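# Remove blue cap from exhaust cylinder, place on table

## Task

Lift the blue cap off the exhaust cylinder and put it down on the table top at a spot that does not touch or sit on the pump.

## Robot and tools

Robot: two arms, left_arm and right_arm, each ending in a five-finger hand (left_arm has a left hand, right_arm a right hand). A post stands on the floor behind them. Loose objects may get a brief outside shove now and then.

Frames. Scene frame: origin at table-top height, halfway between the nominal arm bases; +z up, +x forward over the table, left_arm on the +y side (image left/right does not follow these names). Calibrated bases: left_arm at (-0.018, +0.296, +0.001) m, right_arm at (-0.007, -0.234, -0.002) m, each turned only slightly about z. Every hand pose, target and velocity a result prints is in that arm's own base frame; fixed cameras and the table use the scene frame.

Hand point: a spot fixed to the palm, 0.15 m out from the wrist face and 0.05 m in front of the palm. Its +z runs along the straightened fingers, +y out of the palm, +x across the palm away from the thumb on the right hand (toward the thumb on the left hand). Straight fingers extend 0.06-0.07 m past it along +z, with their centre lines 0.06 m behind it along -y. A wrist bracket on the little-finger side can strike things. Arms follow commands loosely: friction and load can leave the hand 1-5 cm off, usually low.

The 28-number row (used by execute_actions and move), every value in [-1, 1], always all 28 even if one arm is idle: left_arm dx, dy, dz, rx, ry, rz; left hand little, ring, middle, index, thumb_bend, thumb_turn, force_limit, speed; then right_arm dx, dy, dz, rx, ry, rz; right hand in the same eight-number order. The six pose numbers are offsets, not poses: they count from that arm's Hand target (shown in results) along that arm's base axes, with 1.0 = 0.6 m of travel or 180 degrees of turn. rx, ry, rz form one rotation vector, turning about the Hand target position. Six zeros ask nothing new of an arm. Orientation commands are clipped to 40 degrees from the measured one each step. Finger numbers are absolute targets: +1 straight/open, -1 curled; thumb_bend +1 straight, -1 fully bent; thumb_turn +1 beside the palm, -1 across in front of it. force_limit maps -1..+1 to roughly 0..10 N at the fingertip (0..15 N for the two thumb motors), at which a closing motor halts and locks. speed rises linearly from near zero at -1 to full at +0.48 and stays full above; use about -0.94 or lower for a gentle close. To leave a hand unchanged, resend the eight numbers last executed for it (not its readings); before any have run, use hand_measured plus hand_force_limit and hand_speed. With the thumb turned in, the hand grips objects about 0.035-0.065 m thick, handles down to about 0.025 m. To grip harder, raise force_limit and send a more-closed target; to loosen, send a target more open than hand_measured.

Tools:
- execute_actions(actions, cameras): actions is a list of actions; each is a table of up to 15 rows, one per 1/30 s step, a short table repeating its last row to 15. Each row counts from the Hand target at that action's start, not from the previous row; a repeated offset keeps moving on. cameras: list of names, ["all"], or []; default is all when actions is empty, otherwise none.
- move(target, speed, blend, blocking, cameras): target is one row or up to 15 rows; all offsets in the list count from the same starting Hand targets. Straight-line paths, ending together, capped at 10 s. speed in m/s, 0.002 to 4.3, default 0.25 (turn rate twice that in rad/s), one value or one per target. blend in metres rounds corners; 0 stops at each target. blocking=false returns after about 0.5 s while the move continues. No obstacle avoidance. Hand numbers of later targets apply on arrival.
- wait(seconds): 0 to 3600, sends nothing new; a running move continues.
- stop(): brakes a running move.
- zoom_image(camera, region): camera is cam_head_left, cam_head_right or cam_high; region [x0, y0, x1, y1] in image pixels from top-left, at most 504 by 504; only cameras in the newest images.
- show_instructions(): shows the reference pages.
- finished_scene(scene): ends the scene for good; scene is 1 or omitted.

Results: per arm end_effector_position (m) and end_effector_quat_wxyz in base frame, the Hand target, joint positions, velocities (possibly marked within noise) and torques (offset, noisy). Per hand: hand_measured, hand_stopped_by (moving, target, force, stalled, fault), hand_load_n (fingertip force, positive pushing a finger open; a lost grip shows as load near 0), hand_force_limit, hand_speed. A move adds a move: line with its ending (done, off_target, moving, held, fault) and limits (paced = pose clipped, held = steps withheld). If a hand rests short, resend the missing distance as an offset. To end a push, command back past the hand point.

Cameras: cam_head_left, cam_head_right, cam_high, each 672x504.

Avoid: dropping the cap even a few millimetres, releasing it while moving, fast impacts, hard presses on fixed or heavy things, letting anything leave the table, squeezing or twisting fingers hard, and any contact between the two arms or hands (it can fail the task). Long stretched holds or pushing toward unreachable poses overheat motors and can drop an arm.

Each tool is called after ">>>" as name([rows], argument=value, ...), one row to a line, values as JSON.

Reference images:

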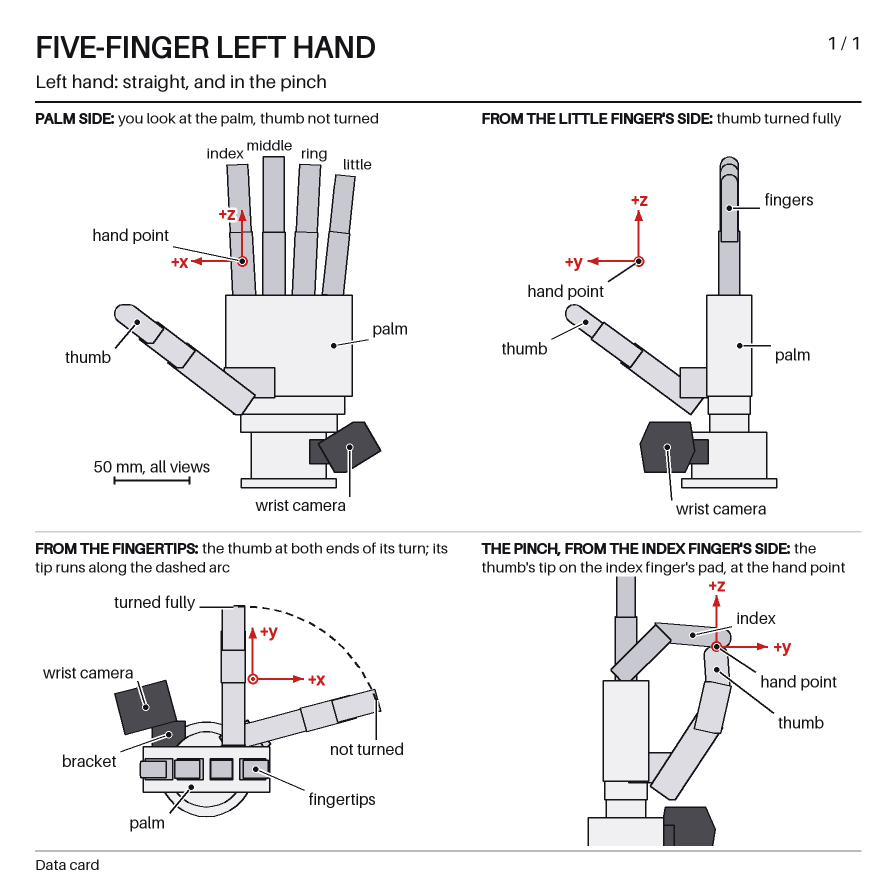

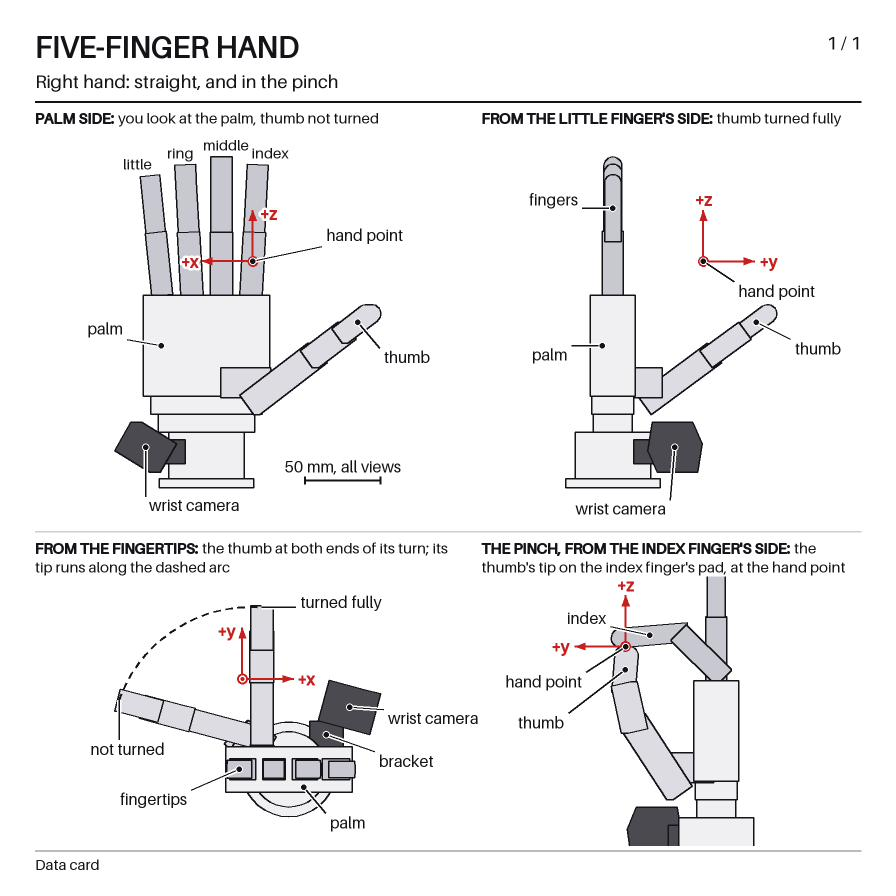

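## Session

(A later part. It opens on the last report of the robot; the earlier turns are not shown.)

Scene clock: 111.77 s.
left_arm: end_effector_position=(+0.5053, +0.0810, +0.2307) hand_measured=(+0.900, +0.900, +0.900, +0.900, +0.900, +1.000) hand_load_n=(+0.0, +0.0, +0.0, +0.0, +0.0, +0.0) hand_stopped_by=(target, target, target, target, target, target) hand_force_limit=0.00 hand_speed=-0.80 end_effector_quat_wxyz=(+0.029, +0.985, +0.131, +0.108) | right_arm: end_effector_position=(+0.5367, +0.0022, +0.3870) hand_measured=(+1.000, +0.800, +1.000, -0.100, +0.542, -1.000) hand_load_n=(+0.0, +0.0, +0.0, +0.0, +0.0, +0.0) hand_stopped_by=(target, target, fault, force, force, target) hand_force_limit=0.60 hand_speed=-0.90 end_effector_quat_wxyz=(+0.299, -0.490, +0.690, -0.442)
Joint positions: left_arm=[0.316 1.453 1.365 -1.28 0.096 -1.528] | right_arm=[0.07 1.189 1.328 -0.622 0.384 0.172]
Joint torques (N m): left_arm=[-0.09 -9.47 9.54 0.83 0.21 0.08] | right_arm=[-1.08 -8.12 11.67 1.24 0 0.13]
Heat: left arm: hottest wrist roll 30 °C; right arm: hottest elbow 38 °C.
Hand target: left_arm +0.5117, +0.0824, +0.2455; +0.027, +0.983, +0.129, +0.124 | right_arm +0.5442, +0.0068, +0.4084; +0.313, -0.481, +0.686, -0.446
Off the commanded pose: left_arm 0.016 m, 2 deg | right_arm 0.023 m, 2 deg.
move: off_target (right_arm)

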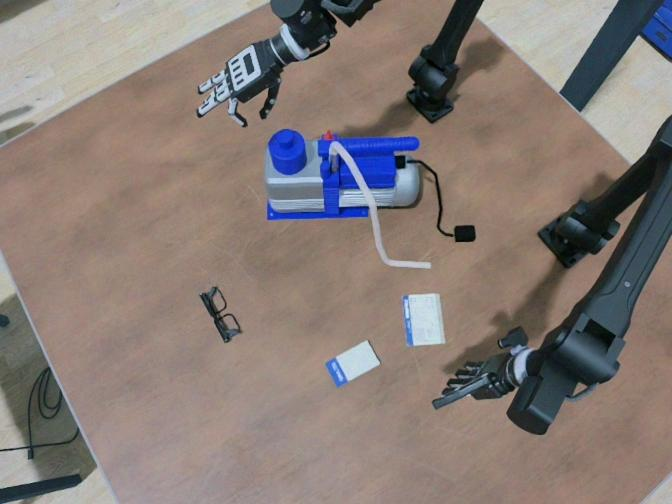

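>>> move(target=[0,0,0,0,0,0,0.9,0.9,0.9,0.9,0.9,1,0,-0.8,-0.02,-0.2,0.03,0,0.06,0.11,1,0.8,0.8,0.8,1,-1,0,-0.4], speed=0.25, cameras=["all"])

>>> zoom_image(camera="cam_head_left", region=[390, 220, 470, 290])

>>> zoom_image(camera="cam_head_right", region=[390, 220, 470, 290])

>>> zoom_image(camera="cam_high", region=[250, 110, 330, 190])

Scene clock: 113.83 s.
left_arm: end_effector_position=(+0.5053, +0.0810, +0.2307) hand_measured=(+0.900, +0.900, +0.900, +0.900, +0.900, +1.000) hand_load_n=(+0.0, +0.0, +0.0, +0.0, +0.0, +0.0) hand_stopped_by=(target, target, target, target, target, target) hand_force_limit=0.00 hand_speed=-0.80 end_effector_quat_wxyz=(+0.029, +0.985, +0.131, +0.108) | right_arm: end_effector_position=(+0.5259, -0.1122, +0.4028) hand_measured=(+1.000, +0.800, +1.000, +0.800, +1.000, -1.000) hand_load_n=(+0.0, +0.0, +0.0, +0.0, +0.0, +0.0) hand_stopped_by=(target, target, fault, target, target, target) hand_force_limit=0.00 hand_speed=-0.40 end_effector_quat_wxyz=(-0.313, +0.631, -0.632, +0.322)
Joint positions: left_arm=[0.316 1.453 1.365 -1.28 0.096 -1.528] | right_arm=[-0.332 1.342 1.602 -0.925 -0.252 -0.207]
Joint torques (N m): left_arm=[-0.03 -9.52 9.51 0.83 0.21 0.08] | right_arm=[-1.32 -9.93 11.9 1.09 -0.38 0]
Heat: left arm: hottest wrist roll 30 °C; right arm: hottest elbow 38 °C.
Hand target: left_arm +0.5117, +0.0824, +0.2455; +0.027, +0.983, +0.129, +0.124 | right_arm +0.5323, -0.1131, +0.4264; -0.320, +0.632, -0.620, +0.339
Off the commanded pose: left_arm 0.016 m, 2 deg | right_arm 0.024 m, 3 deg.
move: off_target (right_arm)

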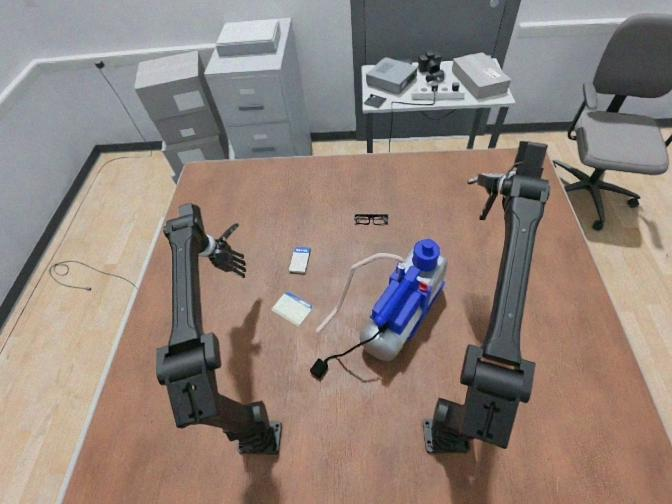

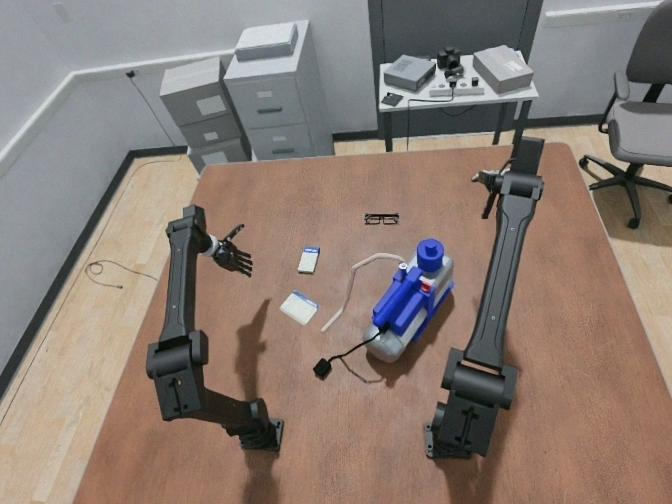

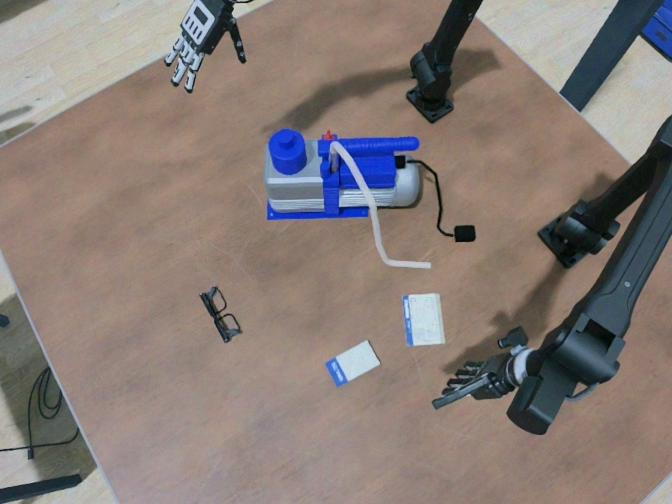

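Scaled by 6.300 from the camera's image (finer frame: 960x720).

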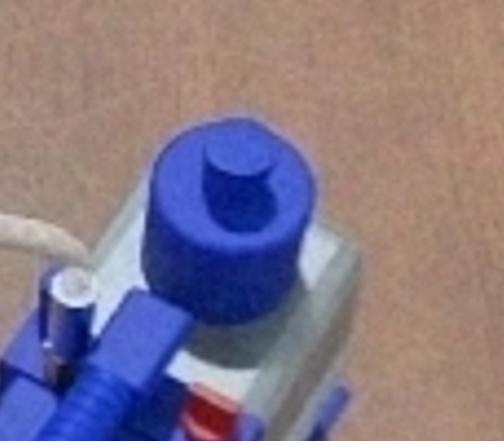

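Scaled by 6.300 from the camera's image (finer frame: 960x720).

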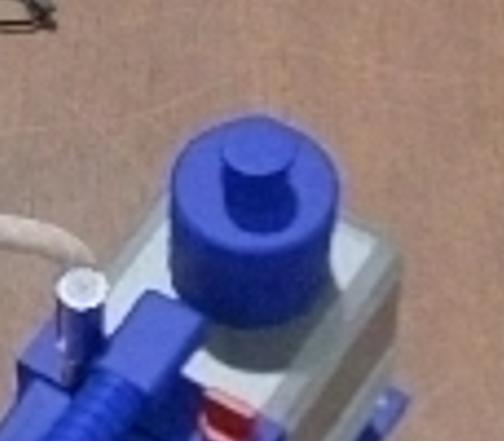

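Scaled by 6.300 from the camera's image (finer frame: 960x720).

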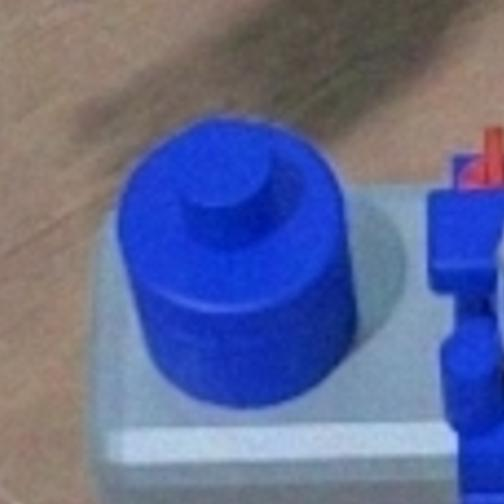

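>>> zoom_image(camera="cam_high", region=[264, 124, 314, 180])

>>> zoom_image(camera="cam_head_right", region=[410, 230, 450, 280])

Scaled by 9.000 from the camera's image (finer frame: 960x720).

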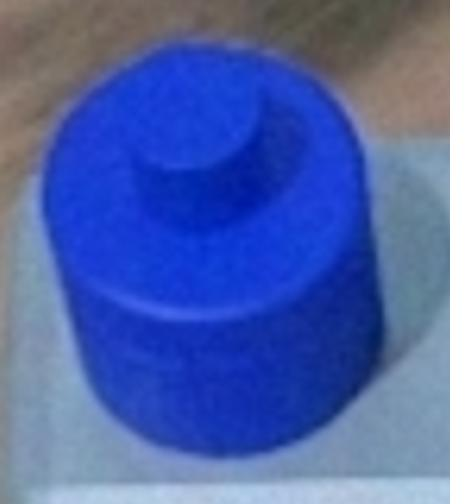

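Scaled by 10.080 from the camera's image (finer frame: 960x720).

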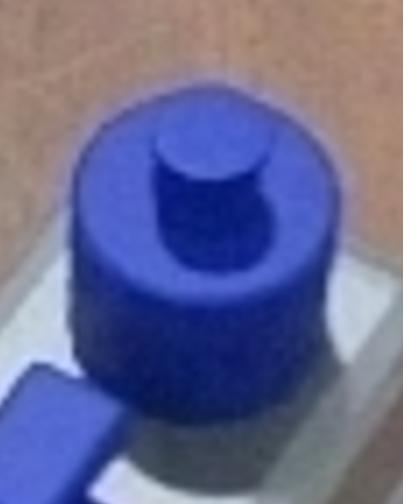

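>>> move([
  [0,0,0,0,0,0,0.9,0.9,0.9,0.9,0.9,1,0,-0.8,-0.0522,0.2082,-0.0773,0.0097,-0.0085,-0.001,1,0.8,0.8,0.8,1,-1,0,-0.4],
  [0,0,0,0,0,0,0.9,0.9,0.9,0.9,0.9,1,0,-0.8,-0.0522,0.2082,-0.2398,0.0097,-0.0085,-0.001,1,0.8,0.8,0.8,1,-1,0,-0.4],
  [0,0,0,0,0,0,0.9,0.9,0.9,0.9,0.9,1,0,-0.8,-0.0522,0.2082,-0.2398,0.0097,-0.0085,-0.001,1,0.8,0.8,-0.6,0.2,-1,0.5,-0.9],
], speed=[0.2,0.1,0.1])

Scene clock: 123.07 s.
left_arm: end_effector_position=(+0.5053, +0.0810, +0.2307) hand_measured=(+0.900, +0.900, +0.900, +0.900, +0.900, +1.000) hand_load_n=(+0.0, +0.5, +0.0, +0.0, +0.0, +0.0) hand_stopped_by=(target, target, target, target, target, target) hand_force_limit=0.00 hand_speed=-0.80 end_effector_quat_wxyz=(+0.029, +0.985, +0.131, +0.108) | right_arm: end_effector_position=(+0.4901, +0.0122, +0.2699) hand_measured=(+1.000, +0.800, +1.000, -0.100, +0.546, -1.000) hand_load_n=(+0.0, +0.0, +0.0, +8.5, +11.5, -2.0) hand_stopped_by=(target, target, fault, force, force, target) hand_force_limit=0.50 hand_speed=-0.90 end_effector_quat_wxyz=(-0.325, +0.630, -0.626, +0.325)
Joint positions: left_arm=[0.316 1.453 1.365 -1.28 0.096 -1.528] | right_arm=[-0.05 1.14 1.065 -0.541 -0.042 -0.034]
Joint torques (N m): left_arm=[-0.09 -9.35 9.54 0.83 0.2 0.08] | right_arm=[-1.44 -7.53 9.66 2.5 -0.16 0.12]
Heat: left arm: hottest wrist roll 30 °C; right arm: hottest elbow 38 °C.
Hand target: left_arm +0.5117, +0.0824, +0.2455; +0.027, +0.983, +0.129, +0.124 | right_arm +0.5010, +0.0118, +0.2826; -0.337, +0.621, -0.622, +0.338
Off the commanded pose: left_arm 0.016 m, 2 deg | right_arm 0.017 m, 2 deg.
move: off_target (right_arm)

>>> move([
  [0,0,0,0,0,0,0.9,0.9,0.9,0.9,0.9,1,0,-0.8,0.01,0,0.0833,0,0,0,1,0.8,0.8,-0.6,0.2,-1,0.5,-0.9],
  [0,0,0,0,0,0,0.9,0.9,0.9,0.9,0.9,1,0,-0.8,0.06,0,0.0833,0,0,0,1,0.8,0.8,-0.6,0.2,-1,0.5,-0.9],
  [0,0,0,0,0,0,0.9,0.9,0.9,0.9,0.9,1,0,-0.8,-0.04,0,0.0833,0,0,0,1,0.8,0.8,-0.6,0.2,-1,0.5,-0.9],
  [0,0,0,0,0,0,0.9,0.9,0.9,0.9,0.9,1,0,-0.8,0.06,0,0.0833,0,0,0,1,0.8,0.8,-0.6,0.2,-1,0.5,-0.9],
  [0,0,0,0,0,0,0.9,0.9,0.9,0.9,0.9,1,0,-0.8,-0.04,0,0.0833,0,0,0,1,0.8,0.8,-0.6,0.2,-1,0.5,-0.9],
  [0,0,0,0,0,0,0.9,0.9,0.9,0.9,0.9,1,0,-0.8,0.01,0.05,0.0833,0,0,0,1,0.8,0.8,-0.6,0.2,-1,0.5,-0.9],
  [0,0,0,0,0,0,0.9,0.9,0.9,0.9,0.9,1,0,-0.8,0.01,-0.05,0.0833,0,0,0,1,0.8,0.8,-0.6,0.2,-1,0.5,-0.9],
  [0,0,0,0,0,0,0.9,0.9,0.9,0.9,0.9,1,0,-0.8,0.01,0,0.0833,0,0,0,1,0.8,0.8,-0.6,0.2,-1,0.5,-0.9],
], speed=0.15, blend=0.01, cameras=["cam_high"])

>>> zoom_image(camera="cam_high", region=[220, 60, 360, 220])

Scene clock: 126.40 s.
left_arm: end_effector_position=(+0.5053, +0.0810, +0.2307) hand_measured=(+0.900, +0.900, +0.900, +0.900, +0.900, +1.000) hand_load_n=(+0.0, +0.0, +0.0, +0.0, +0.0, +0.0) hand_stopped_by=(target, target, target, target, target, target) hand_force_limit=0.00 hand_speed=-0.80 end_effector_quat_wxyz=(+0.029, +0.985, +0.131, +0.108) | right_arm: end_effector_position=(+0.4899, +0.0119, +0.2715) hand_measured=(+1.000, +0.800, +1.000, -0.100, +0.546, -1.000) hand_load_n=(+0.0, +0.0, +0.0, +12.0, +10.0, -1.0) hand_stopped_by=(target, target, fault, force, force, target) hand_force_limit=0.50 hand_speed=-0.90 end_effector_quat_wxyz=(-0.300, +0.641, -0.641, +0.297)
Joint positions: left_arm=[0.316 1.453 1.365 -1.28 0.096 -1.528] | right_arm=[-0.051 1.185 1.141 -0.656 -0.043 -0.031]
Joint torques (N m): left_arm=[-0.09 -9.41 9.54 0.84 0.2 0.09] | right_arm=[-1.03 -11.22 13.82 1.85 -0.11 0.12]
Heat: left arm: hottest wrist roll 30 °C; right arm: hottest elbow 38 °C.
Hand target: left_arm +0.5117, +0.0824, +0.2455; +0.027, +0.983, +0.129, +0.124 | right_arm +0.5069, +0.0120, +0.3326; -0.337, +0.621, -0.621, +0.338
Off the commanded pose: left_arm 0.016 m, 2 deg | right_arm 0.063 m, 7 deg.
move: off_target (right_arm)

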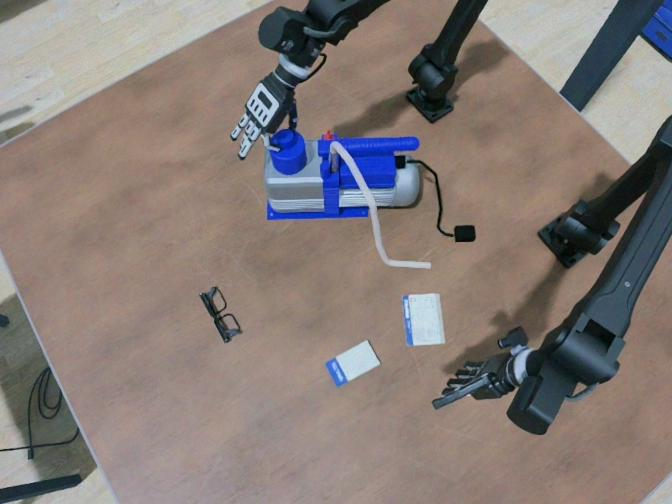

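Scaled by 3.150 from the camera's image (finer frame: 960x720).

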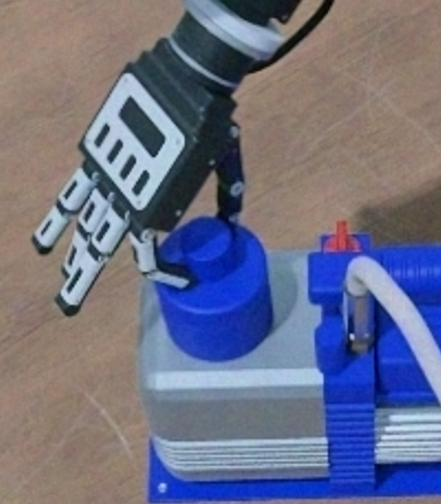

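>>> move([
  [0,0,0,0,0,0,0.9,0.9,0.9,0.9,0.9,1,0,-0.8,0,0,0,0,0,0,1,0.8,0.8,-0.6,0.1,-1,0.9,-0.9],
  [0,0,0,0,0,0,0.9,0.9,0.9,0.9,0.9,1,0,-0.8,0.01,0,0.05,0,-0.03,0,1,0.8,0.8,-0.6,0.1,-1,0.9,-0.9],
], speed=0.15)

Scene clock: 128.07 s.
left_arm: end_effector_position=(+0.5053, +0.0810, +0.2307) hand_measured=(+0.900, +0.900, +0.900, +0.900, +0.900, +1.000) hand_load_n=(+0.0, +0.0, +0.0, +0.0, -0.5, +0.0) hand_stopped_by=(target, target, target, target, target, target) hand_force_limit=0.00 hand_speed=-0.80 end_effector_quat_wxyz=(+0.029, +0.985, +0.131, +0.108) | right_arm: end_effector_position=(+0.4908, +0.0118, +0.2758) hand_measured=(+1.000, +0.800, +1.000, -0.100, +0.522, -1.000) hand_load_n=(+0.0, +0.0, +0.0, +15.5, +14.5, -2.0) hand_stopped_by=(target, target, fault, force, force, target) hand_force_limit=0.90 hand_speed=-0.90 end_effector_quat_wxyz=(-0.305, +0.639, -0.639, +0.302)
Joint positions: left_arm=[0.316 1.453 1.365 -1.28 0.096 -1.528] | right_arm=[-0.051 1.179 1.141 -0.648 -0.043 -0.031]
Joint torques (N m): left_arm=[-0.09 -9.41 9.54 0.85 0.2 0.08] | right_arm=[-1.38 -13.51 13.82 3.67 -0.25 0.15]
Heat: left arm: hottest wrist roll 30 °C; right arm: hottest elbow 38 °C.
Hand target: left_arm +0.5117, +0.0824, +0.2455; +0.027, +0.983, +0.129, +0.124 | right_arm +0.5129, +0.0120, +0.3626; -0.366, +0.605, -0.605, +0.367
Off the commanded pose: left_arm 0.016 m, 2 deg | right_arm 0.090 m, 12 deg.
move: off_target (right_arm)

>>> move([
  [0,0,0,0,0,0,0.9,0.9,0.9,0.9,0.9,1,0,-0.8,0.03,0,0.05,0,-0.01,0,1,0.8,0.8,-0.6,0.1,-1,0.9,-0.9],
], speed=0.15)

>>> move([
  [0,0,0,0,0,0,0.9,0.9,0.9,0.9,0.9,1,0,-0.8,0.01,0,0.05,0,-0.02,0,1,0.8,0.8,-0.6,0.1,-1,0.9,-0.9],
], speed=0.15, cameras=["cam_high"])

>>> zoom_image(camera="cam_high", region=[220, 60, 360, 220])

Scene clock: 128.87 s.
left_arm: end_effector_position=(+0.5053, +0.0810, +0.2307) hand_measured=(+0.900, +0.900, +0.900, +0.900, +0.900, +1.000) hand_load_n=(+0.0, +0.5, +0.0, +0.0, +0.0, +0.0) hand_stopped_by=(target, target, target, target, target, target) hand_force_limit=0.00 hand_speed=-0.80 end_effector_quat_wxyz=(+0.029, +0.985, +0.131, +0.108) | right_arm: end_effector_position=(+0.4911, +0.0122, +0.2769) hand_measured=(+1.000, +0.800, +1.000, -0.100, +0.522, -1.000) hand_load_n=(+0.0, +0.0, +0.0, +15.5, +15.0, -2.0) hand_stopped_by=(target, target, fault, force, force, target) hand_force_limit=0.90 hand_speed=-0.90 end_effector_quat_wxyz=(-0.305, +0.640, -0.637, +0.302)
Joint positions: left_arm=[0.316 1.453 1.365 -1.28 0.096 -1.528] | right_arm=[-0.05 1.179 1.143 -0.648 -0.043 -0.033]
Joint torques (N m): left_arm=[-0.09 -9.47 9.54 0.83 0.2 0.08] | right_arm=[-1.2 -12.16 18.91 2.93 -0.26 0.19]
Heat: left arm: hottest wrist roll 30 °C; right arm: hottest elbow 38 °C.
Hand target: left_arm +0.5117, +0.0824, +0.2455; +0.027, +0.983, +0.129, +0.124 | right_arm +0.5309, +0.0119, +0.3924; -0.375, +0.599, -0.599, +0.376
Off the commanded pose: left_arm 0.016 m, 2 deg | right_arm 0.122 m, 13 deg.
move: off_target (right_arm)

Scene clock: 129.37 s.
left_arm: end_effector_position=(+0.5053, +0.0810, +0.2307) hand_measured=(+0.900, +0.900, +0.900, +0.900, +0.900, +1.000) hand_load_n=(+0.0, -0.5, +0.0, +0.5, +0.0, +0.5) hand_stopped_by=(target, target, target, target, target, target) hand_force_limit=0.00 hand_speed=-0.80 end_effector_quat_wxyz=(+0.029, +0.985, +0.131, +0.108) | right_arm: end_effector_position=(+0.4917, +0.0123, +0.2785) hand_measured=(+1.000, +0.800, +1.000, -0.100, +0.522, -1.000) hand_load_n=(+0.0, +0.0, +0.0, +14.5, +15.0, -2.0) hand_stopped_by=(target, target, fault, force, force, target) hand_force_limit=0.90 hand_speed=-0.90 end_effector_quat_wxyz=(-0.306, +0.641, -0.635, +0.303)
Joint positions: left_arm=[0.316 1.453 1.365 -1.28 0.096 -1.528] | right_arm=[-0.05 1.179 1.146 -0.648 -0.045 -0.037]
Joint torques (N m): left_arm=[-0.09 -9.41 9.54 0.83 0.2 0.08] | right_arm=[-1.44 -13.92 20.4 3.52 -0.32 0.26]
Heat: left arm: hottest wrist roll 30 °C; right arm: hottest elbow 39 °C.
Hand target: left_arm +0.5117, +0.0824, +0.2455; +0.027, +0.983, +0.129, +0.124 | right_arm +0.5369, +0.0119, +0.4226; -0.394, +0.587, -0.587, +0.395
Off the commanded pose: left_arm 0.016 m, 2 deg | right_arm 0.151 m, 17 deg.
move: off_target (right_arm)

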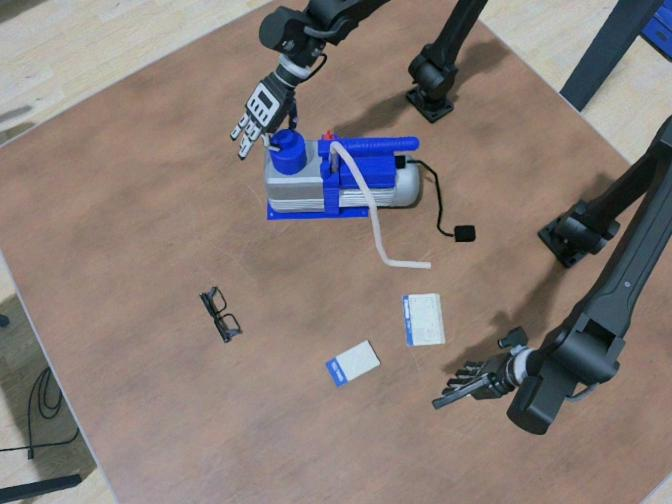

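Scaled by 3.150 from the camera's image (finer frame: 960x720).

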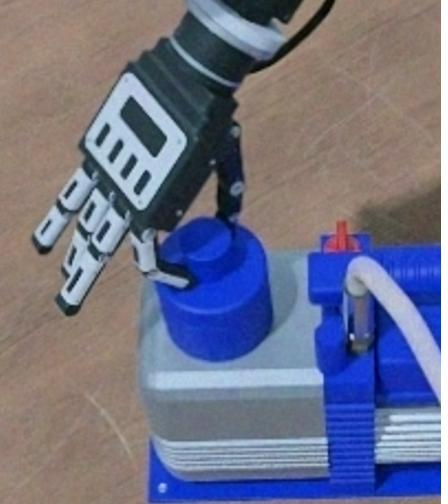

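>>> move([
  [0,0,0,0,0,0,0.9,0.9,0.9,0.9,0.9,1,0,-0.8,0.012,0,0.05,0,-0.02,0,1,0.8,0.8,-0.6,0.1,-1,0.9,-0.9],
], speed=0.15)

Scene clock: 129.93 s.
left_arm: end_effector_position=(+0.5053, +0.0810, +0.2307) hand_measured=(+0.900, +0.900, +0.900, +0.900, +0.900, +1.000) hand_load_n=(+0.0, +0.0, +0.0, +0.0, +0.0, +0.0) hand_stopped_by=(target, target, target, target, target, target) hand_force_limit=0.00 hand_speed=-0.80 end_effector_quat_wxyz=(+0.029, +0.985, +0.131, +0.108) | right_arm: end_effector_position=(+0.4924, +0.0125, +0.2803) hand_measured=(+1.000, +0.800, +1.000, -0.100, +0.522, -1.000) hand_load_n=(+0.0, +0.0, +0.0, +13.5, +16.0, -1.5) hand_stopped_by=(target, target, fault, force, force, target) hand_force_limit=0.90 hand_speed=-0.90 end_effector_quat_wxyz=(-0.307, +0.642, -0.633, +0.305)
Joint positions: left_arm=[0.316 1.453 1.365 -1.28 0.096 -1.528] | right_arm=[-0.05 1.179 1.15 -0.648 -0.047 -0.042]
Joint torques (N m): left_arm=[-0.09 -9.41 9.55 0.83 0.21 0.09] | right_arm=[-1.38 -15.79 21.83 4.23 -0.39 0.32]
Heat: left arm: hottest wrist roll 30 °C; right arm: hottest elbow 39 °C.
Hand target: left_arm +0.5117, +0.0824, +0.2455; +0.027, +0.983, +0.129, +0.124 | right_arm +0.5442, +0.0119, +0.4526; -0.412, +0.574, -0.574, +0.413
Off the commanded pose: left_arm 0.016 m, 2 deg | right_arm 0.180 m, 20 deg.
move: off_target (right_arm)

>>> move([
  [0,0,0,0,0,0,0.9,0.9,0.9,0.9,0.9,1,0,-0.8,-0.065,0,-0.275,0,0.08,0,1,0.8,0.8,-0.6,0.1,-1,0.9,-0.9],
], speed=0.15)

Scene clock: 131.77 s.
left_arm: end_effector_position=(+0.5053, +0.0810, +0.2307) hand_measured=(+0.900, +0.900, +0.900, +0.900, +0.900, +1.000) hand_load_n=(+0.0, -0.5, +0.0, +0.5, +0.0, +0.0) hand_stopped_by=(target, target, target, target, target, target) hand_force_limit=0.00 hand_speed=-0.80 end_effector_quat_wxyz=(+0.029, +0.985, +0.131, +0.108) | right_arm: end_effector_position=(+0.4902, +0.0122, +0.2709) hand_measured=(+1.000, +0.800, +1.000, -0.100, +0.522, -1.000) hand_load_n=(+0.0, +0.0, +0.0, +12.0, +15.0, -2.5) hand_stopped_by=(target, target, fault, force, force, target) hand_force_limit=0.90 hand_speed=-0.90 end_effector_quat_wxyz=(-0.317, +0.637, -0.626, +0.318)
Joint positions: left_arm=[0.316 1.453 1.365 -1.28 0.096 -1.528] | right_arm=[-0.05 1.153 1.089 -0.575 -0.046 -0.043]
Joint torques (N m): left_arm=[-0.09 -9.47 9.54 0.83 0.21 0.08] | right_arm=[-1.32 -8 9.5 3.32 -0.02 0.23]
Heat: left arm: hottest wrist roll 30 °C; right arm: hottest elbow 39 °C.
Hand target: left_arm +0.5117, +0.0824, +0.2455; +0.027, +0.983, +0.129, +0.124 | right_arm +0.5051, +0.0119, +0.2876; -0.337, +0.621, -0.621, +0.338
Off the commanded pose: left_arm 0.016 m, 2 deg | right_arm 0.022 m, 4 deg.
move: off_target (right_arm)

>>> move([
  [0,0,0,0,0,0,0.9,0.9,0.9,0.9,0.9,1,0,-0.8,-0.0007,0.0077,0,0,0,0.0556,1,0.8,0.8,-0.6,0.1,-1,0.9,-0.9],
], speed=0.15)

>>> move([
  [0,0,0,0,0,0,0.9,0.9,0.9,0.9,0.9,1,0,-0.8,-0.002,0.0075,0,0,0,0.0556,1,0.8,0.8,-0.6,0.1,-1,0.9,-0.9],
], speed=0.15)

>>> move([
  [0,0,0,0,0,0,0.9,0.9,0.9,0.9,0.9,1,0,-0.8,-0.0033,0.007,0,0,0,0.0556,1,0.8,0.8,-0.6,0.1,-1,0.9,-0.9],
], speed=0.15, cameras=["cam_high"])

Scene clock: 133.20 s.
left_arm: end_effector_position=(+0.5053, +0.0810, +0.2307) hand_measured=(+0.900, +0.900, +0.900, +0.900, +0.900, +1.000) hand_load_n=(+0.5, +0.0, +0.0, +0.0, +0.0, +0.0) hand_stopped_by=(target, target, target, target, target, target) hand_force_limit=0.00 hand_speed=-0.80 end_effector_quat_wxyz=(+0.029, +0.985, +0.131, +0.108) | right_arm: end_effector_position=(+0.4890, +0.0157, +0.2702) hand_measured=(+1.000, +0.800, +1.000, -0.100, +0.522, -1.000) hand_load_n=(+0.0, +0.0, +0.0, +15.0, +13.0, -1.5) hand_stopped_by=(target, target, fault, force, force, target) hand_force_limit=0.90 hand_speed=-0.90 end_effector_quat_wxyz=(-0.351, +0.677, -0.576, +0.293)
Joint positions: left_arm=[0.316 1.453 1.365 -1.28 0.096 -1.528] | right_arm=[-0.095 1.164 1.089 -0.563 -0.215 -0.148]
Joint torques (N m): left_arm=[-0.09 -9.41 9.55 0.84 0.2 0.09] | right_arm=[-1.26 -7.3 10.81 2.37 -0.55 0.08]
Heat: left arm: hottest wrist roll 30 °C; right arm: hottest elbow 39 °C.
Hand target: left_arm +0.5117, +0.0824, +0.2455; +0.027, +0.983, +0.129, +0.124 | right_arm +0.5047, +0.0164, +0.2876; -0.365, +0.673, -0.565, +0.307
Off the commanded pose: left_arm 0.016 m, 2 deg | right_arm 0.023 m, 3 deg.
move: off_target (right_arm)

Scene clock: 134.40 s.
left_arm: end_effector_position=(+0.5053, +0.0810, +0.2307) hand_measured=(+0.900, +0.900, +0.900, +0.900, +0.900, +1.000) hand_load_n=(+0.0, +0.0, +0.0, +0.0, +0.0, +0.0) hand_stopped_by=(target, target, target, target, target, target) hand_force_limit=0.00 hand_speed=-0.80 end_effector_quat_wxyz=(+0.029, +0.985, +0.131, +0.108) | right_arm: end_effector_position=(+0.4886, +0.0174, +0.2691) hand_measured=(+1.000, +0.800, +1.000, -0.100, +0.522, -1.000) hand_load_n=(+0.0, +0.0, +0.0, +16.0, +12.0, +0.0) hand_stopped_by=(target, target, fault, force, force, target) hand_force_limit=0.90 hand_speed=-0.90 end_effector_quat_wxyz=(-0.380, +0.719, -0.517, +0.266)
Joint positions: left_arm=[0.316 1.453 1.365 -1.28 0.096 -1.528] | right_arm=[-0.14 1.193 1.106 -0.575 -0.387 -0.274]
Joint torques (N m): left_arm=[-0.09 -9.47 9.54 0.84 0.2 0.08] | right_arm=[-0.67 -7.36 11.95 1.35 -0.73 0.05]
Heat: left arm: hottest wrist roll 30 °C; right arm: hottest elbow 39 °C.
Hand target: left_arm +0.5117, +0.0824, +0.2455; +0.027, +0.983, +0.129, +0.124 | right_arm +0.5034, +0.0210, +0.2876; -0.391, +0.720, -0.504, +0.274
Off the commanded pose: left_arm 0.016 m, 2 deg | right_arm 0.024 m, 2 deg.
move: off_target (right_arm)

Scene clock: 135.63 s.
left_arm: end_effector_position=(+0.5053, +0.0810, +0.2307) hand_measured=(+0.900, +0.900, +0.900, +0.900, +0.900, +1.000) hand_load_n=(+0.0, +0.0, +0.0, +0.0, +0.0, +0.0) hand_stopped_by=(target, target, target, target, target, target) hand_force_limit=0.00 hand_speed=-0.80 end_effector_quat_wxyz=(+0.029, +0.985, +0.131, +0.108) | right_arm: end_effector_position=(+0.4883, +0.0188, +0.2686) hand_measured=(+1.000, +0.800, +1.000, -0.100, +0.522, -1.000) hand_load_n=(+0.0, +0.0, +0.0, +17.0, +12.0, +0.0) hand_stopped_by=(target, target, fault, force, force, target) hand_force_limit=0.90 hand_speed=-0.90 end_effector_quat_wxyz=(-0.402, +0.760, -0.455, +0.232)
Joint positions: left_arm=[0.316 1.453 1.365 -1.28 0.096 -1.528] | right_arm=[-0.175 1.243 1.156 -0.641 -0.545 -0.418]
Joint torques (N m): left_arm=[-0.09 -9.47 9.54 0.83 0.2 0.08] | right_arm=[-0.73 -8 11.7 1.11 -0.95 0.07]
Heat: left arm: hottest wrist roll 30 °C; right arm: hottest elbow 39 °C.
Hand target: left_arm +0.5117, +0.0824, +0.2455; +0.027, +0.983, +0.129, +0.124 | right_arm +0.5015, +0.0252, +0.2876; -0.413, +0.761, -0.439, +0.239
Off the commanded pose: left_arm 0.016 m, 2 deg | right_arm 0.024 m, 2 deg.
move: off_target (right_arm)

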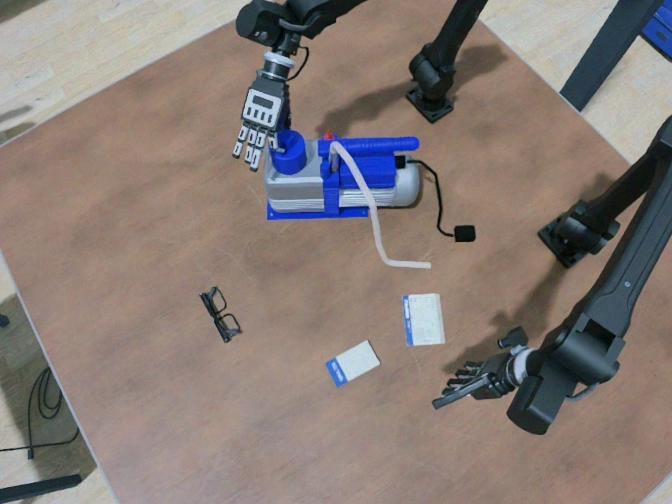

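>>> move([
  [0,0,0,0,0,0,0.9,0.9,0.9,0.9,0.9,1,0,-0.8,-0.007,0.009,0,0,0,0.0833,1,0.8,0.8,-0.6,0.1,-1,0.9,-0.9],
  [0,0,0,0,0,0,0.9,0.9,0.9,0.9,0.9,1,0,-0.8,-0.0162,0.016,0,0,0,0.1667,1,0.8,0.8,-0.6,0.1,-1,0.9,-0.9],
], speed=0.2, blend=[0.01,0], cameras=["cam_high"])

>>> zoom_image(camera="cam_high", region=[220, 60, 360, 220])

Scene clock: 138.10 s.
left_arm: end_effector_position=(+0.5053, +0.0810, +0.2307) hand_measured=(+0.900, +0.900, +0.900, +0.900, +0.900, +1.000) hand_load_n=(+0.0, +0.0, +0.0, +0.0, +0.0, +0.0) hand_stopped_by=(target, target, target, target, target, target) hand_force_limit=0.00 hand_speed=-0.80 end_effector_quat_wxyz=(+0.029, +0.985, +0.131, +0.108) | right_arm: end_effector_position=(+0.4851, +0.0229, +0.2673) hand_measured=(+1.000, +0.800, +1.000, -0.100, +0.522, -1.000) hand_load_n=(+0.0, +0.0, +0.0, +18.5, +11.5, +0.5) hand_stopped_by=(target, target, fault, force, force, target) hand_force_limit=0.90 hand_speed=-0.90 end_effector_quat_wxyz=(-0.450, +0.851, -0.242, +0.122)
Joint positions: left_arm=[0.316 1.453 1.365 -1.28 0.096 -1.528] | right_arm=[-0.223 1.457 1.402 -1.087 -0.901 -1.03]
Joint torques (N m): left_arm=[-0.09 -9.47 9.54 0.83 0.2 0.09] | right_arm=[0.09 -11.4 10.99 -0.09 -1.39 0.14]
Heat: left arm: hottest wrist roll 30 °C; right arm: hottest elbow 39 °C.
Hand target: left_arm +0.5117, +0.0824, +0.2455; +0.027, +0.983, +0.129, +0.124 | right_arm +0.4919, +0.0347, +0.2877; -0.461, +0.849, -0.227, +0.124
Off the commanded pose: left_arm 0.016 m, 2 deg | right_arm 0.024 m, 2 deg.
move: off_target (right_arm)

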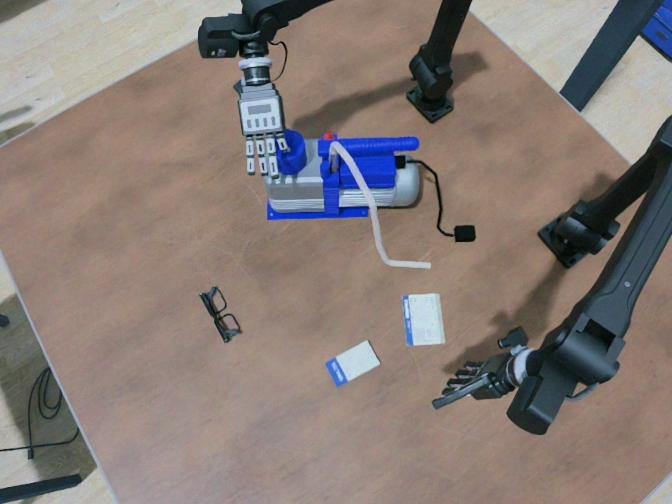

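Scaled by 3.150 from the camera's image (finer frame: 960x720).

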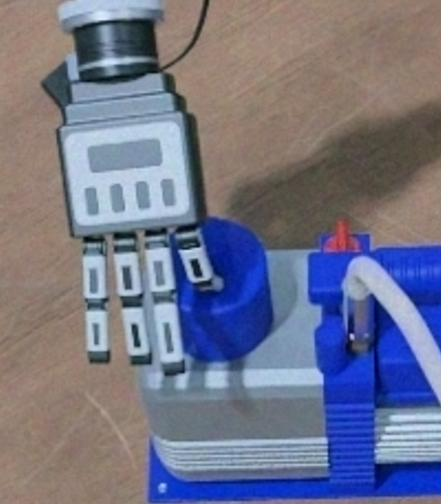

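>>> move([
  [0,0,0,0,0,0,0.9,0.9,0.9,0.9,0.9,1,0,-0.8,0.01,0.015,0.08,0,0,0,1,0.8,0.8,-0.6,0.1,-1,0.9,-0.9],
], speed=0.15)

Scene clock: 139.10 s.
left_arm: end_effector_position=(+0.5053, +0.0810, +0.2307) hand_measured=(+0.900, +0.900, +0.900, +0.900, +0.900, +1.000) hand_load_n=(+0.0, +0.0, +0.0, +0.0, +0.0, +0.0) hand_stopped_by=(target, target, target, target, target, target) hand_force_limit=0.00 hand_speed=-0.80 end_effector_quat_wxyz=(+0.029, +0.985, +0.131, +0.108) | right_arm: end_effector_position=(+0.4855, +0.0249, +0.2713) hand_measured=(+1.000, +0.800, +1.000, -0.100, +0.522, -1.000) hand_load_n=(+0.0, +0.0, +0.0, +15.5, +13.5, -3.0) hand_stopped_by=(target, target, fault, force, force, target) hand_force_limit=0.90 hand_speed=-0.90 end_effector_quat_wxyz=(-0.439, +0.857, -0.256, +0.089)
Joint positions: left_arm=[0.316 1.453 1.365 -1.28 0.096 -1.528] | right_arm=[-0.211 1.501 1.474 -1.19 -0.879 -1.034]
Joint torques (N m): left_arm=[-0.03 -9.41 9.55 0.84 0.21 0.08] | right_arm=[0.5 -15.33 14.53 0.05 -1.99 0.45]
Heat: left arm: hottest wrist roll 30 °C; right arm: hottest elbow 39 °C.
Hand target: left_arm +0.5117, +0.0824, +0.2455; +0.027, +0.983, +0.129, +0.124 | right_arm +0.4978, +0.0439, +0.3356; -0.461, +0.849, -0.227, +0.124
Off the commanded pose: left_arm 0.016 m, 2 deg | right_arm 0.068 m, 6 deg.
move: off_target (right_arm)

>>> move([
  [0,0,0,0,0,0,0.9,0.9,0.9,0.9,0.9,1,0,-0.8,-0.0133,-0.021,-0.0883,0,0,0,1,0.8,0.8,-0.6,0.1,-1,0.9,-0.9],
  [0,0,0,0,0,0,0.9,0.9,0.9,0.9,0.9,1,0,-0.8,-0.0133,-0.021,-0.0883,0,0,0,1,0.8,0.8,0.2,1,-1,0,-0.2],
  [0,0,0,0,0,0,0.9,0.9,0.9,0.9,0.9,1,0,-0.8,-0.0133,-0.021,-0.0177,0,0,0,1,0.8,0.8,0.2,1,-1,0,-0.2],
  [0,0,0,0,0,0,0.9,0.9,0.9,0.9,0.9,1,0,-0.8,0.0053,-0.0535,-0.0177,0,0,-0.3333,1,0.8,0.8,0.2,1,-1,0,-0.2],
  [0,0,0,0,0,0,0.9,0.9,0.9,0.9,0.9,1,0,-0.8,-0.008,-0.0822,-0.0177,0,0,-0.6111,1,0.8,0.8,0.2,1,-1,0,-0.2],
  [0,0,0,0,0,0,0.9,0.9,0.9,0.9,0.9,1,0,-0.8,-0.008,-0.0822,-0.0883,0,0,-0.6111,1,0.8,0.8,0.2,1,-1,0,-0.2],
], speed=[0.15,0.15,0.15,0.5,0.5,0.1], blend=[0,0,0.01,0.01,0,0], cameras=["cam_high"])

>>> zoom_image(camera="cam_high", region=[220, 60, 360, 220])

Scene clock: 145.43 s.
left_arm: end_effector_position=(+0.5053, +0.0810, +0.2307) hand_measured=(+0.900, +0.900, +0.900, +0.900, +0.900, +1.000) hand_load_n=(+0.0, +0.0, +0.0, +0.0, +0.0, +0.0) hand_stopped_by=(target, target, target, target, target, target) hand_force_limit=0.00 hand_speed=-0.80 end_effector_quat_wxyz=(+0.029, +0.985, +0.131, +0.108) | right_arm: end_effector_position=(+0.4875, -0.0099, +0.2787) hand_measured=(+1.000, +0.800, +1.000, +0.200, +1.000, -1.000) hand_load_n=(+0.0, -0.5, +0.0, +0.0, +0.0, +0.0) hand_stopped_by=(target, target, fault, target, target, target) hand_force_limit=0.00 hand_speed=-0.20 end_effector_quat_wxyz=(+0.152, -0.305, +0.826, -0.448)
Joint positions: left_arm=[0.316 1.453 1.365 -1.28 0.096 -1.528] | right_arm=[0.185 1.246 1.209 -0.908 0.823 0.768]
Joint torques (N m): left_arm=[-0.09 -9.41 9.54 0.84 0.2 0.08] | right_arm=[-0.91 -8.82 8.47 1.47 0.28 0.16]
Heat: left arm: hottest shoulder 29 °C; right arm: hottest elbow 39 °C.
Hand target: left_arm +0.5117, +0.0824, +0.2455; +0.027, +0.983, +0.129, +0.124 | right_arm +0.4931, -0.0055, +0.2827; +0.163, -0.300, +0.826, -0.449
Off the commanded pose: left_arm 0.016 m, 2 deg | right_arm 0.008 m, 1 deg.
move: done; target 2's new numbers were sent with right_arm's hand 0.017 m and 3 deg from that target

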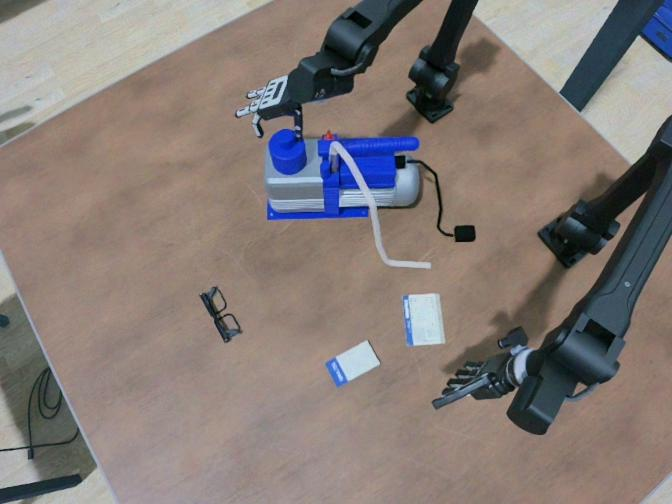

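Scaled by 3.150 from the camera's image (finer frame: 960x720).

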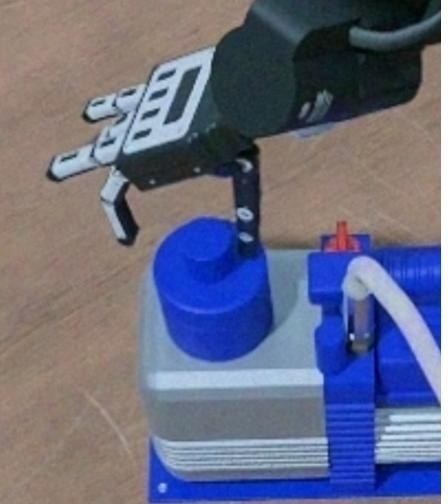

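>>> move([
  [0,0,0,0,0,0,0.9,0.9,0.9,0.9,0.9,1,0,-0.8,0.007,0.005,-0.01,0,0,0,1,0.8,0.8,0.2,1,-1,0,-0.2],
  [0,0,0,0,0,0,0.9,0.9,0.9,0.9,0.9,1,0,-0.8,0.007,0.005,-0.01,0,0,0,1,0.8,0.8,-0.6,0.2,-1,0.6,-0.9],
], speed=[0.1,0.1], cameras=["cam_high"])

>>> zoom_image(camera="cam_high", region=[220, 60, 360, 220])

>>> move([
  [0,0,0,0,0,0,0.9,0.9,0.9,0.9,0.9,1,0,-0.8,0.0057,0.0173,0.01,0,0,0.2222,1,0.8,0.8,-0.6,0.2,-1,0.6,-0.9],
  [0,0,0,0,0,0,0.9,0.9,0.9,0.9,0.9,1,0,-0.8,0.0027,0.0397,0.01,0,0,0.4167,1,0.8,0.8,-0.6,0.2,-1,0.6,-0.9],
  [0,0,0,0,0,0,0.9,0.9,0.9,0.9,0.9,1,0,-0.8,-0.0125,0.0563,0.01,0,0,0.6111,1,0.8,0.8,-0.6,0.2,-1,0.6,-0.9],
], speed=0.4, blend=[0.01,0.01,0], cameras=["cam_high"])

>>> zoom_image(camera="cam_high", region=[220, 60, 360, 220])

Scene clock: 148.33 s.
left_arm: end_effector_position=(+0.5053, +0.0810, +0.2307) hand_measured=(+0.900, +0.900, +0.900, +0.900, +0.900, +1.000) hand_load_n=(+0.0, +0.5, +0.0, +0.0, +0.0, +0.0) hand_stopped_by=(target, target, target, target, target, target) hand_force_limit=0.00 hand_speed=-0.80 end_effector_quat_wxyz=(+0.029, +0.985, +0.131, +0.108) | right_arm: end_effector_position=(+0.4906, -0.0023, +0.2741) hand_measured=(+1.000, +0.800, +1.000, -0.280, +0.752, -1.000) hand_load_n=(+0.0, +0.0, +0.0, +8.5, +11.0, -3.5) hand_stopped_by=(target, target, fault, force, force, target) hand_force_limit=0.60 hand_speed=-0.90 end_effector_quat_wxyz=(+0.155, -0.312, +0.824, -0.447)
Joint positions: left_arm=[0.316 1.453 1.365 -1.28 0.096 -1.528] | right_arm=[0.2 1.256 1.205 -0.896 0.824 0.767]
Joint torques (N m): left_arm=[-0.09 -9.47 9.54 0.85 0.21 0.09] | right_arm=[-1.55 -8.29 8.53 1.44 0.37 0.22]
Heat: left arm: hottest shoulder 29 °C; right arm: hottest elbow 39 °C.
Hand target: left_arm +0.5117, +0.0824, +0.2455; +0.027, +0.983, +0.129, +0.124 | right_arm +0.4972, -0.0025, +0.2766; +0.163, -0.300, +0.826, -0.449
Off the commanded pose: left_arm 0.016 m, 2 deg | right_arm 0.007 m, 2 deg.
move: done

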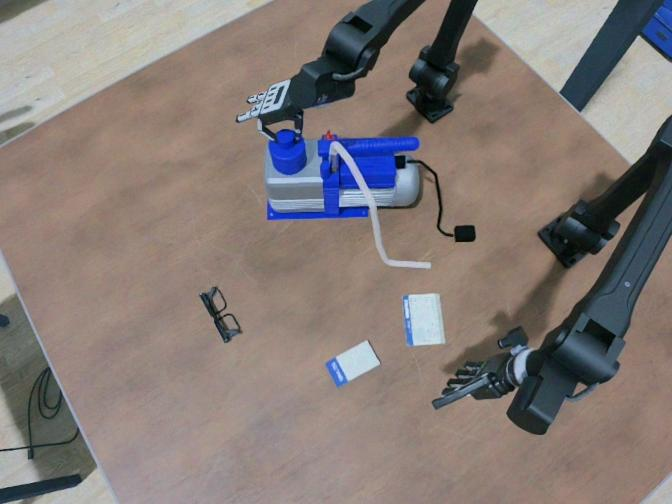

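Scaled by 3.150 from the camera's image (finer frame: 960x720).

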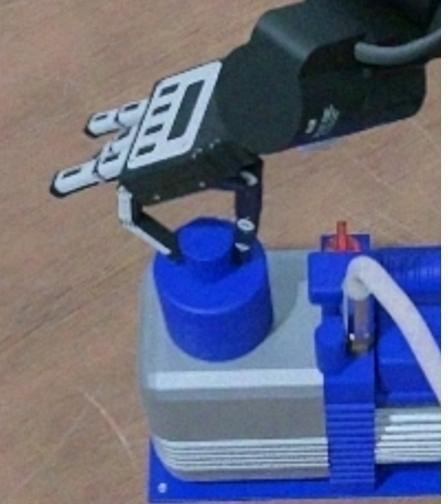

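Scene clock: 151.77 s.
left_arm: end_effector_position=(+0.5053, +0.0810, +0.2307) hand_measured=(+0.900, +0.900, +0.900, +0.900, +0.900, +1.000) hand_load_n=(+0.0, +0.0, +0.5, +0.0, -0.5, +0.0) hand_stopped_by=(target, target, target, target, target, target) hand_force_limit=0.00 hand_speed=-0.80 end_effector_quat_wxyz=(+0.029, +0.985, +0.131, +0.108) | right_arm: end_effector_position=(+0.4890, +0.0310, +0.2699) hand_measured=(+1.000, +0.800, +1.000, -0.280, +0.752, -1.000) hand_load_n=(+0.0, +0.0, +0.0, +16.0, +9.5, -0.5) hand_stopped_by=(target, target, fault, force, force, target) hand_force_limit=0.60 hand_speed=-0.90 end_effector_quat_wxyz=(-0.459, +0.850, -0.225, +0.126)
Joint positions: left_arm=[0.316 1.453 1.365 -1.28 0.096 -1.528] | right_arm=[-0.21 1.458 1.403 -1.07 -0.92 -1.04]
Joint torques (N m): left_arm=[-0.09 -9.47 9.54 0.84 0.2 0.09] | right_arm=[-1.67 -11.69 10.04 -0.59 -0.88 0.13]
Heat: left arm: hottest shoulder 29 °C; right arm: hottest elbow 39 °C.
Hand target: left_arm +0.5117, +0.0824, +0.2455; +0.027, +0.983, +0.129, +0.124 | right_arm +0.4897, +0.0312, +0.2826; -0.461, +0.849, -0.228, +0.124
Off the commanded pose: left_arm 0.016 m, 2 deg | right_arm 0.013 m, 0 deg.
move: off_target (right_arm)

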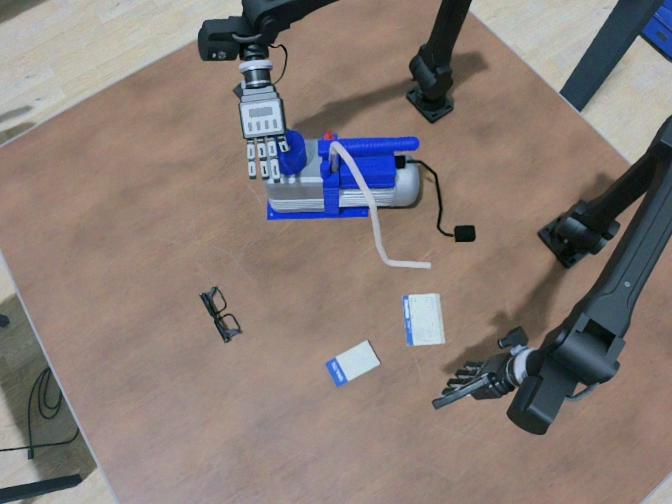

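Scaled by 3.150 from the camera's image (finer frame: 960x720).

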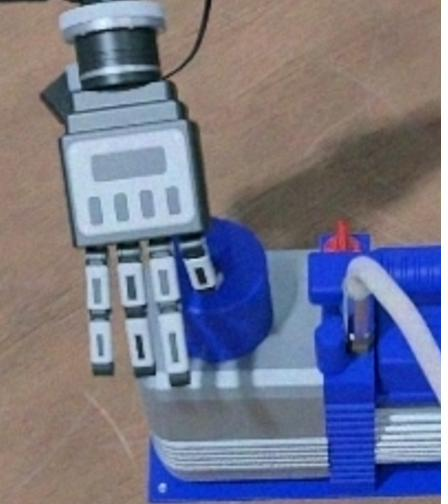

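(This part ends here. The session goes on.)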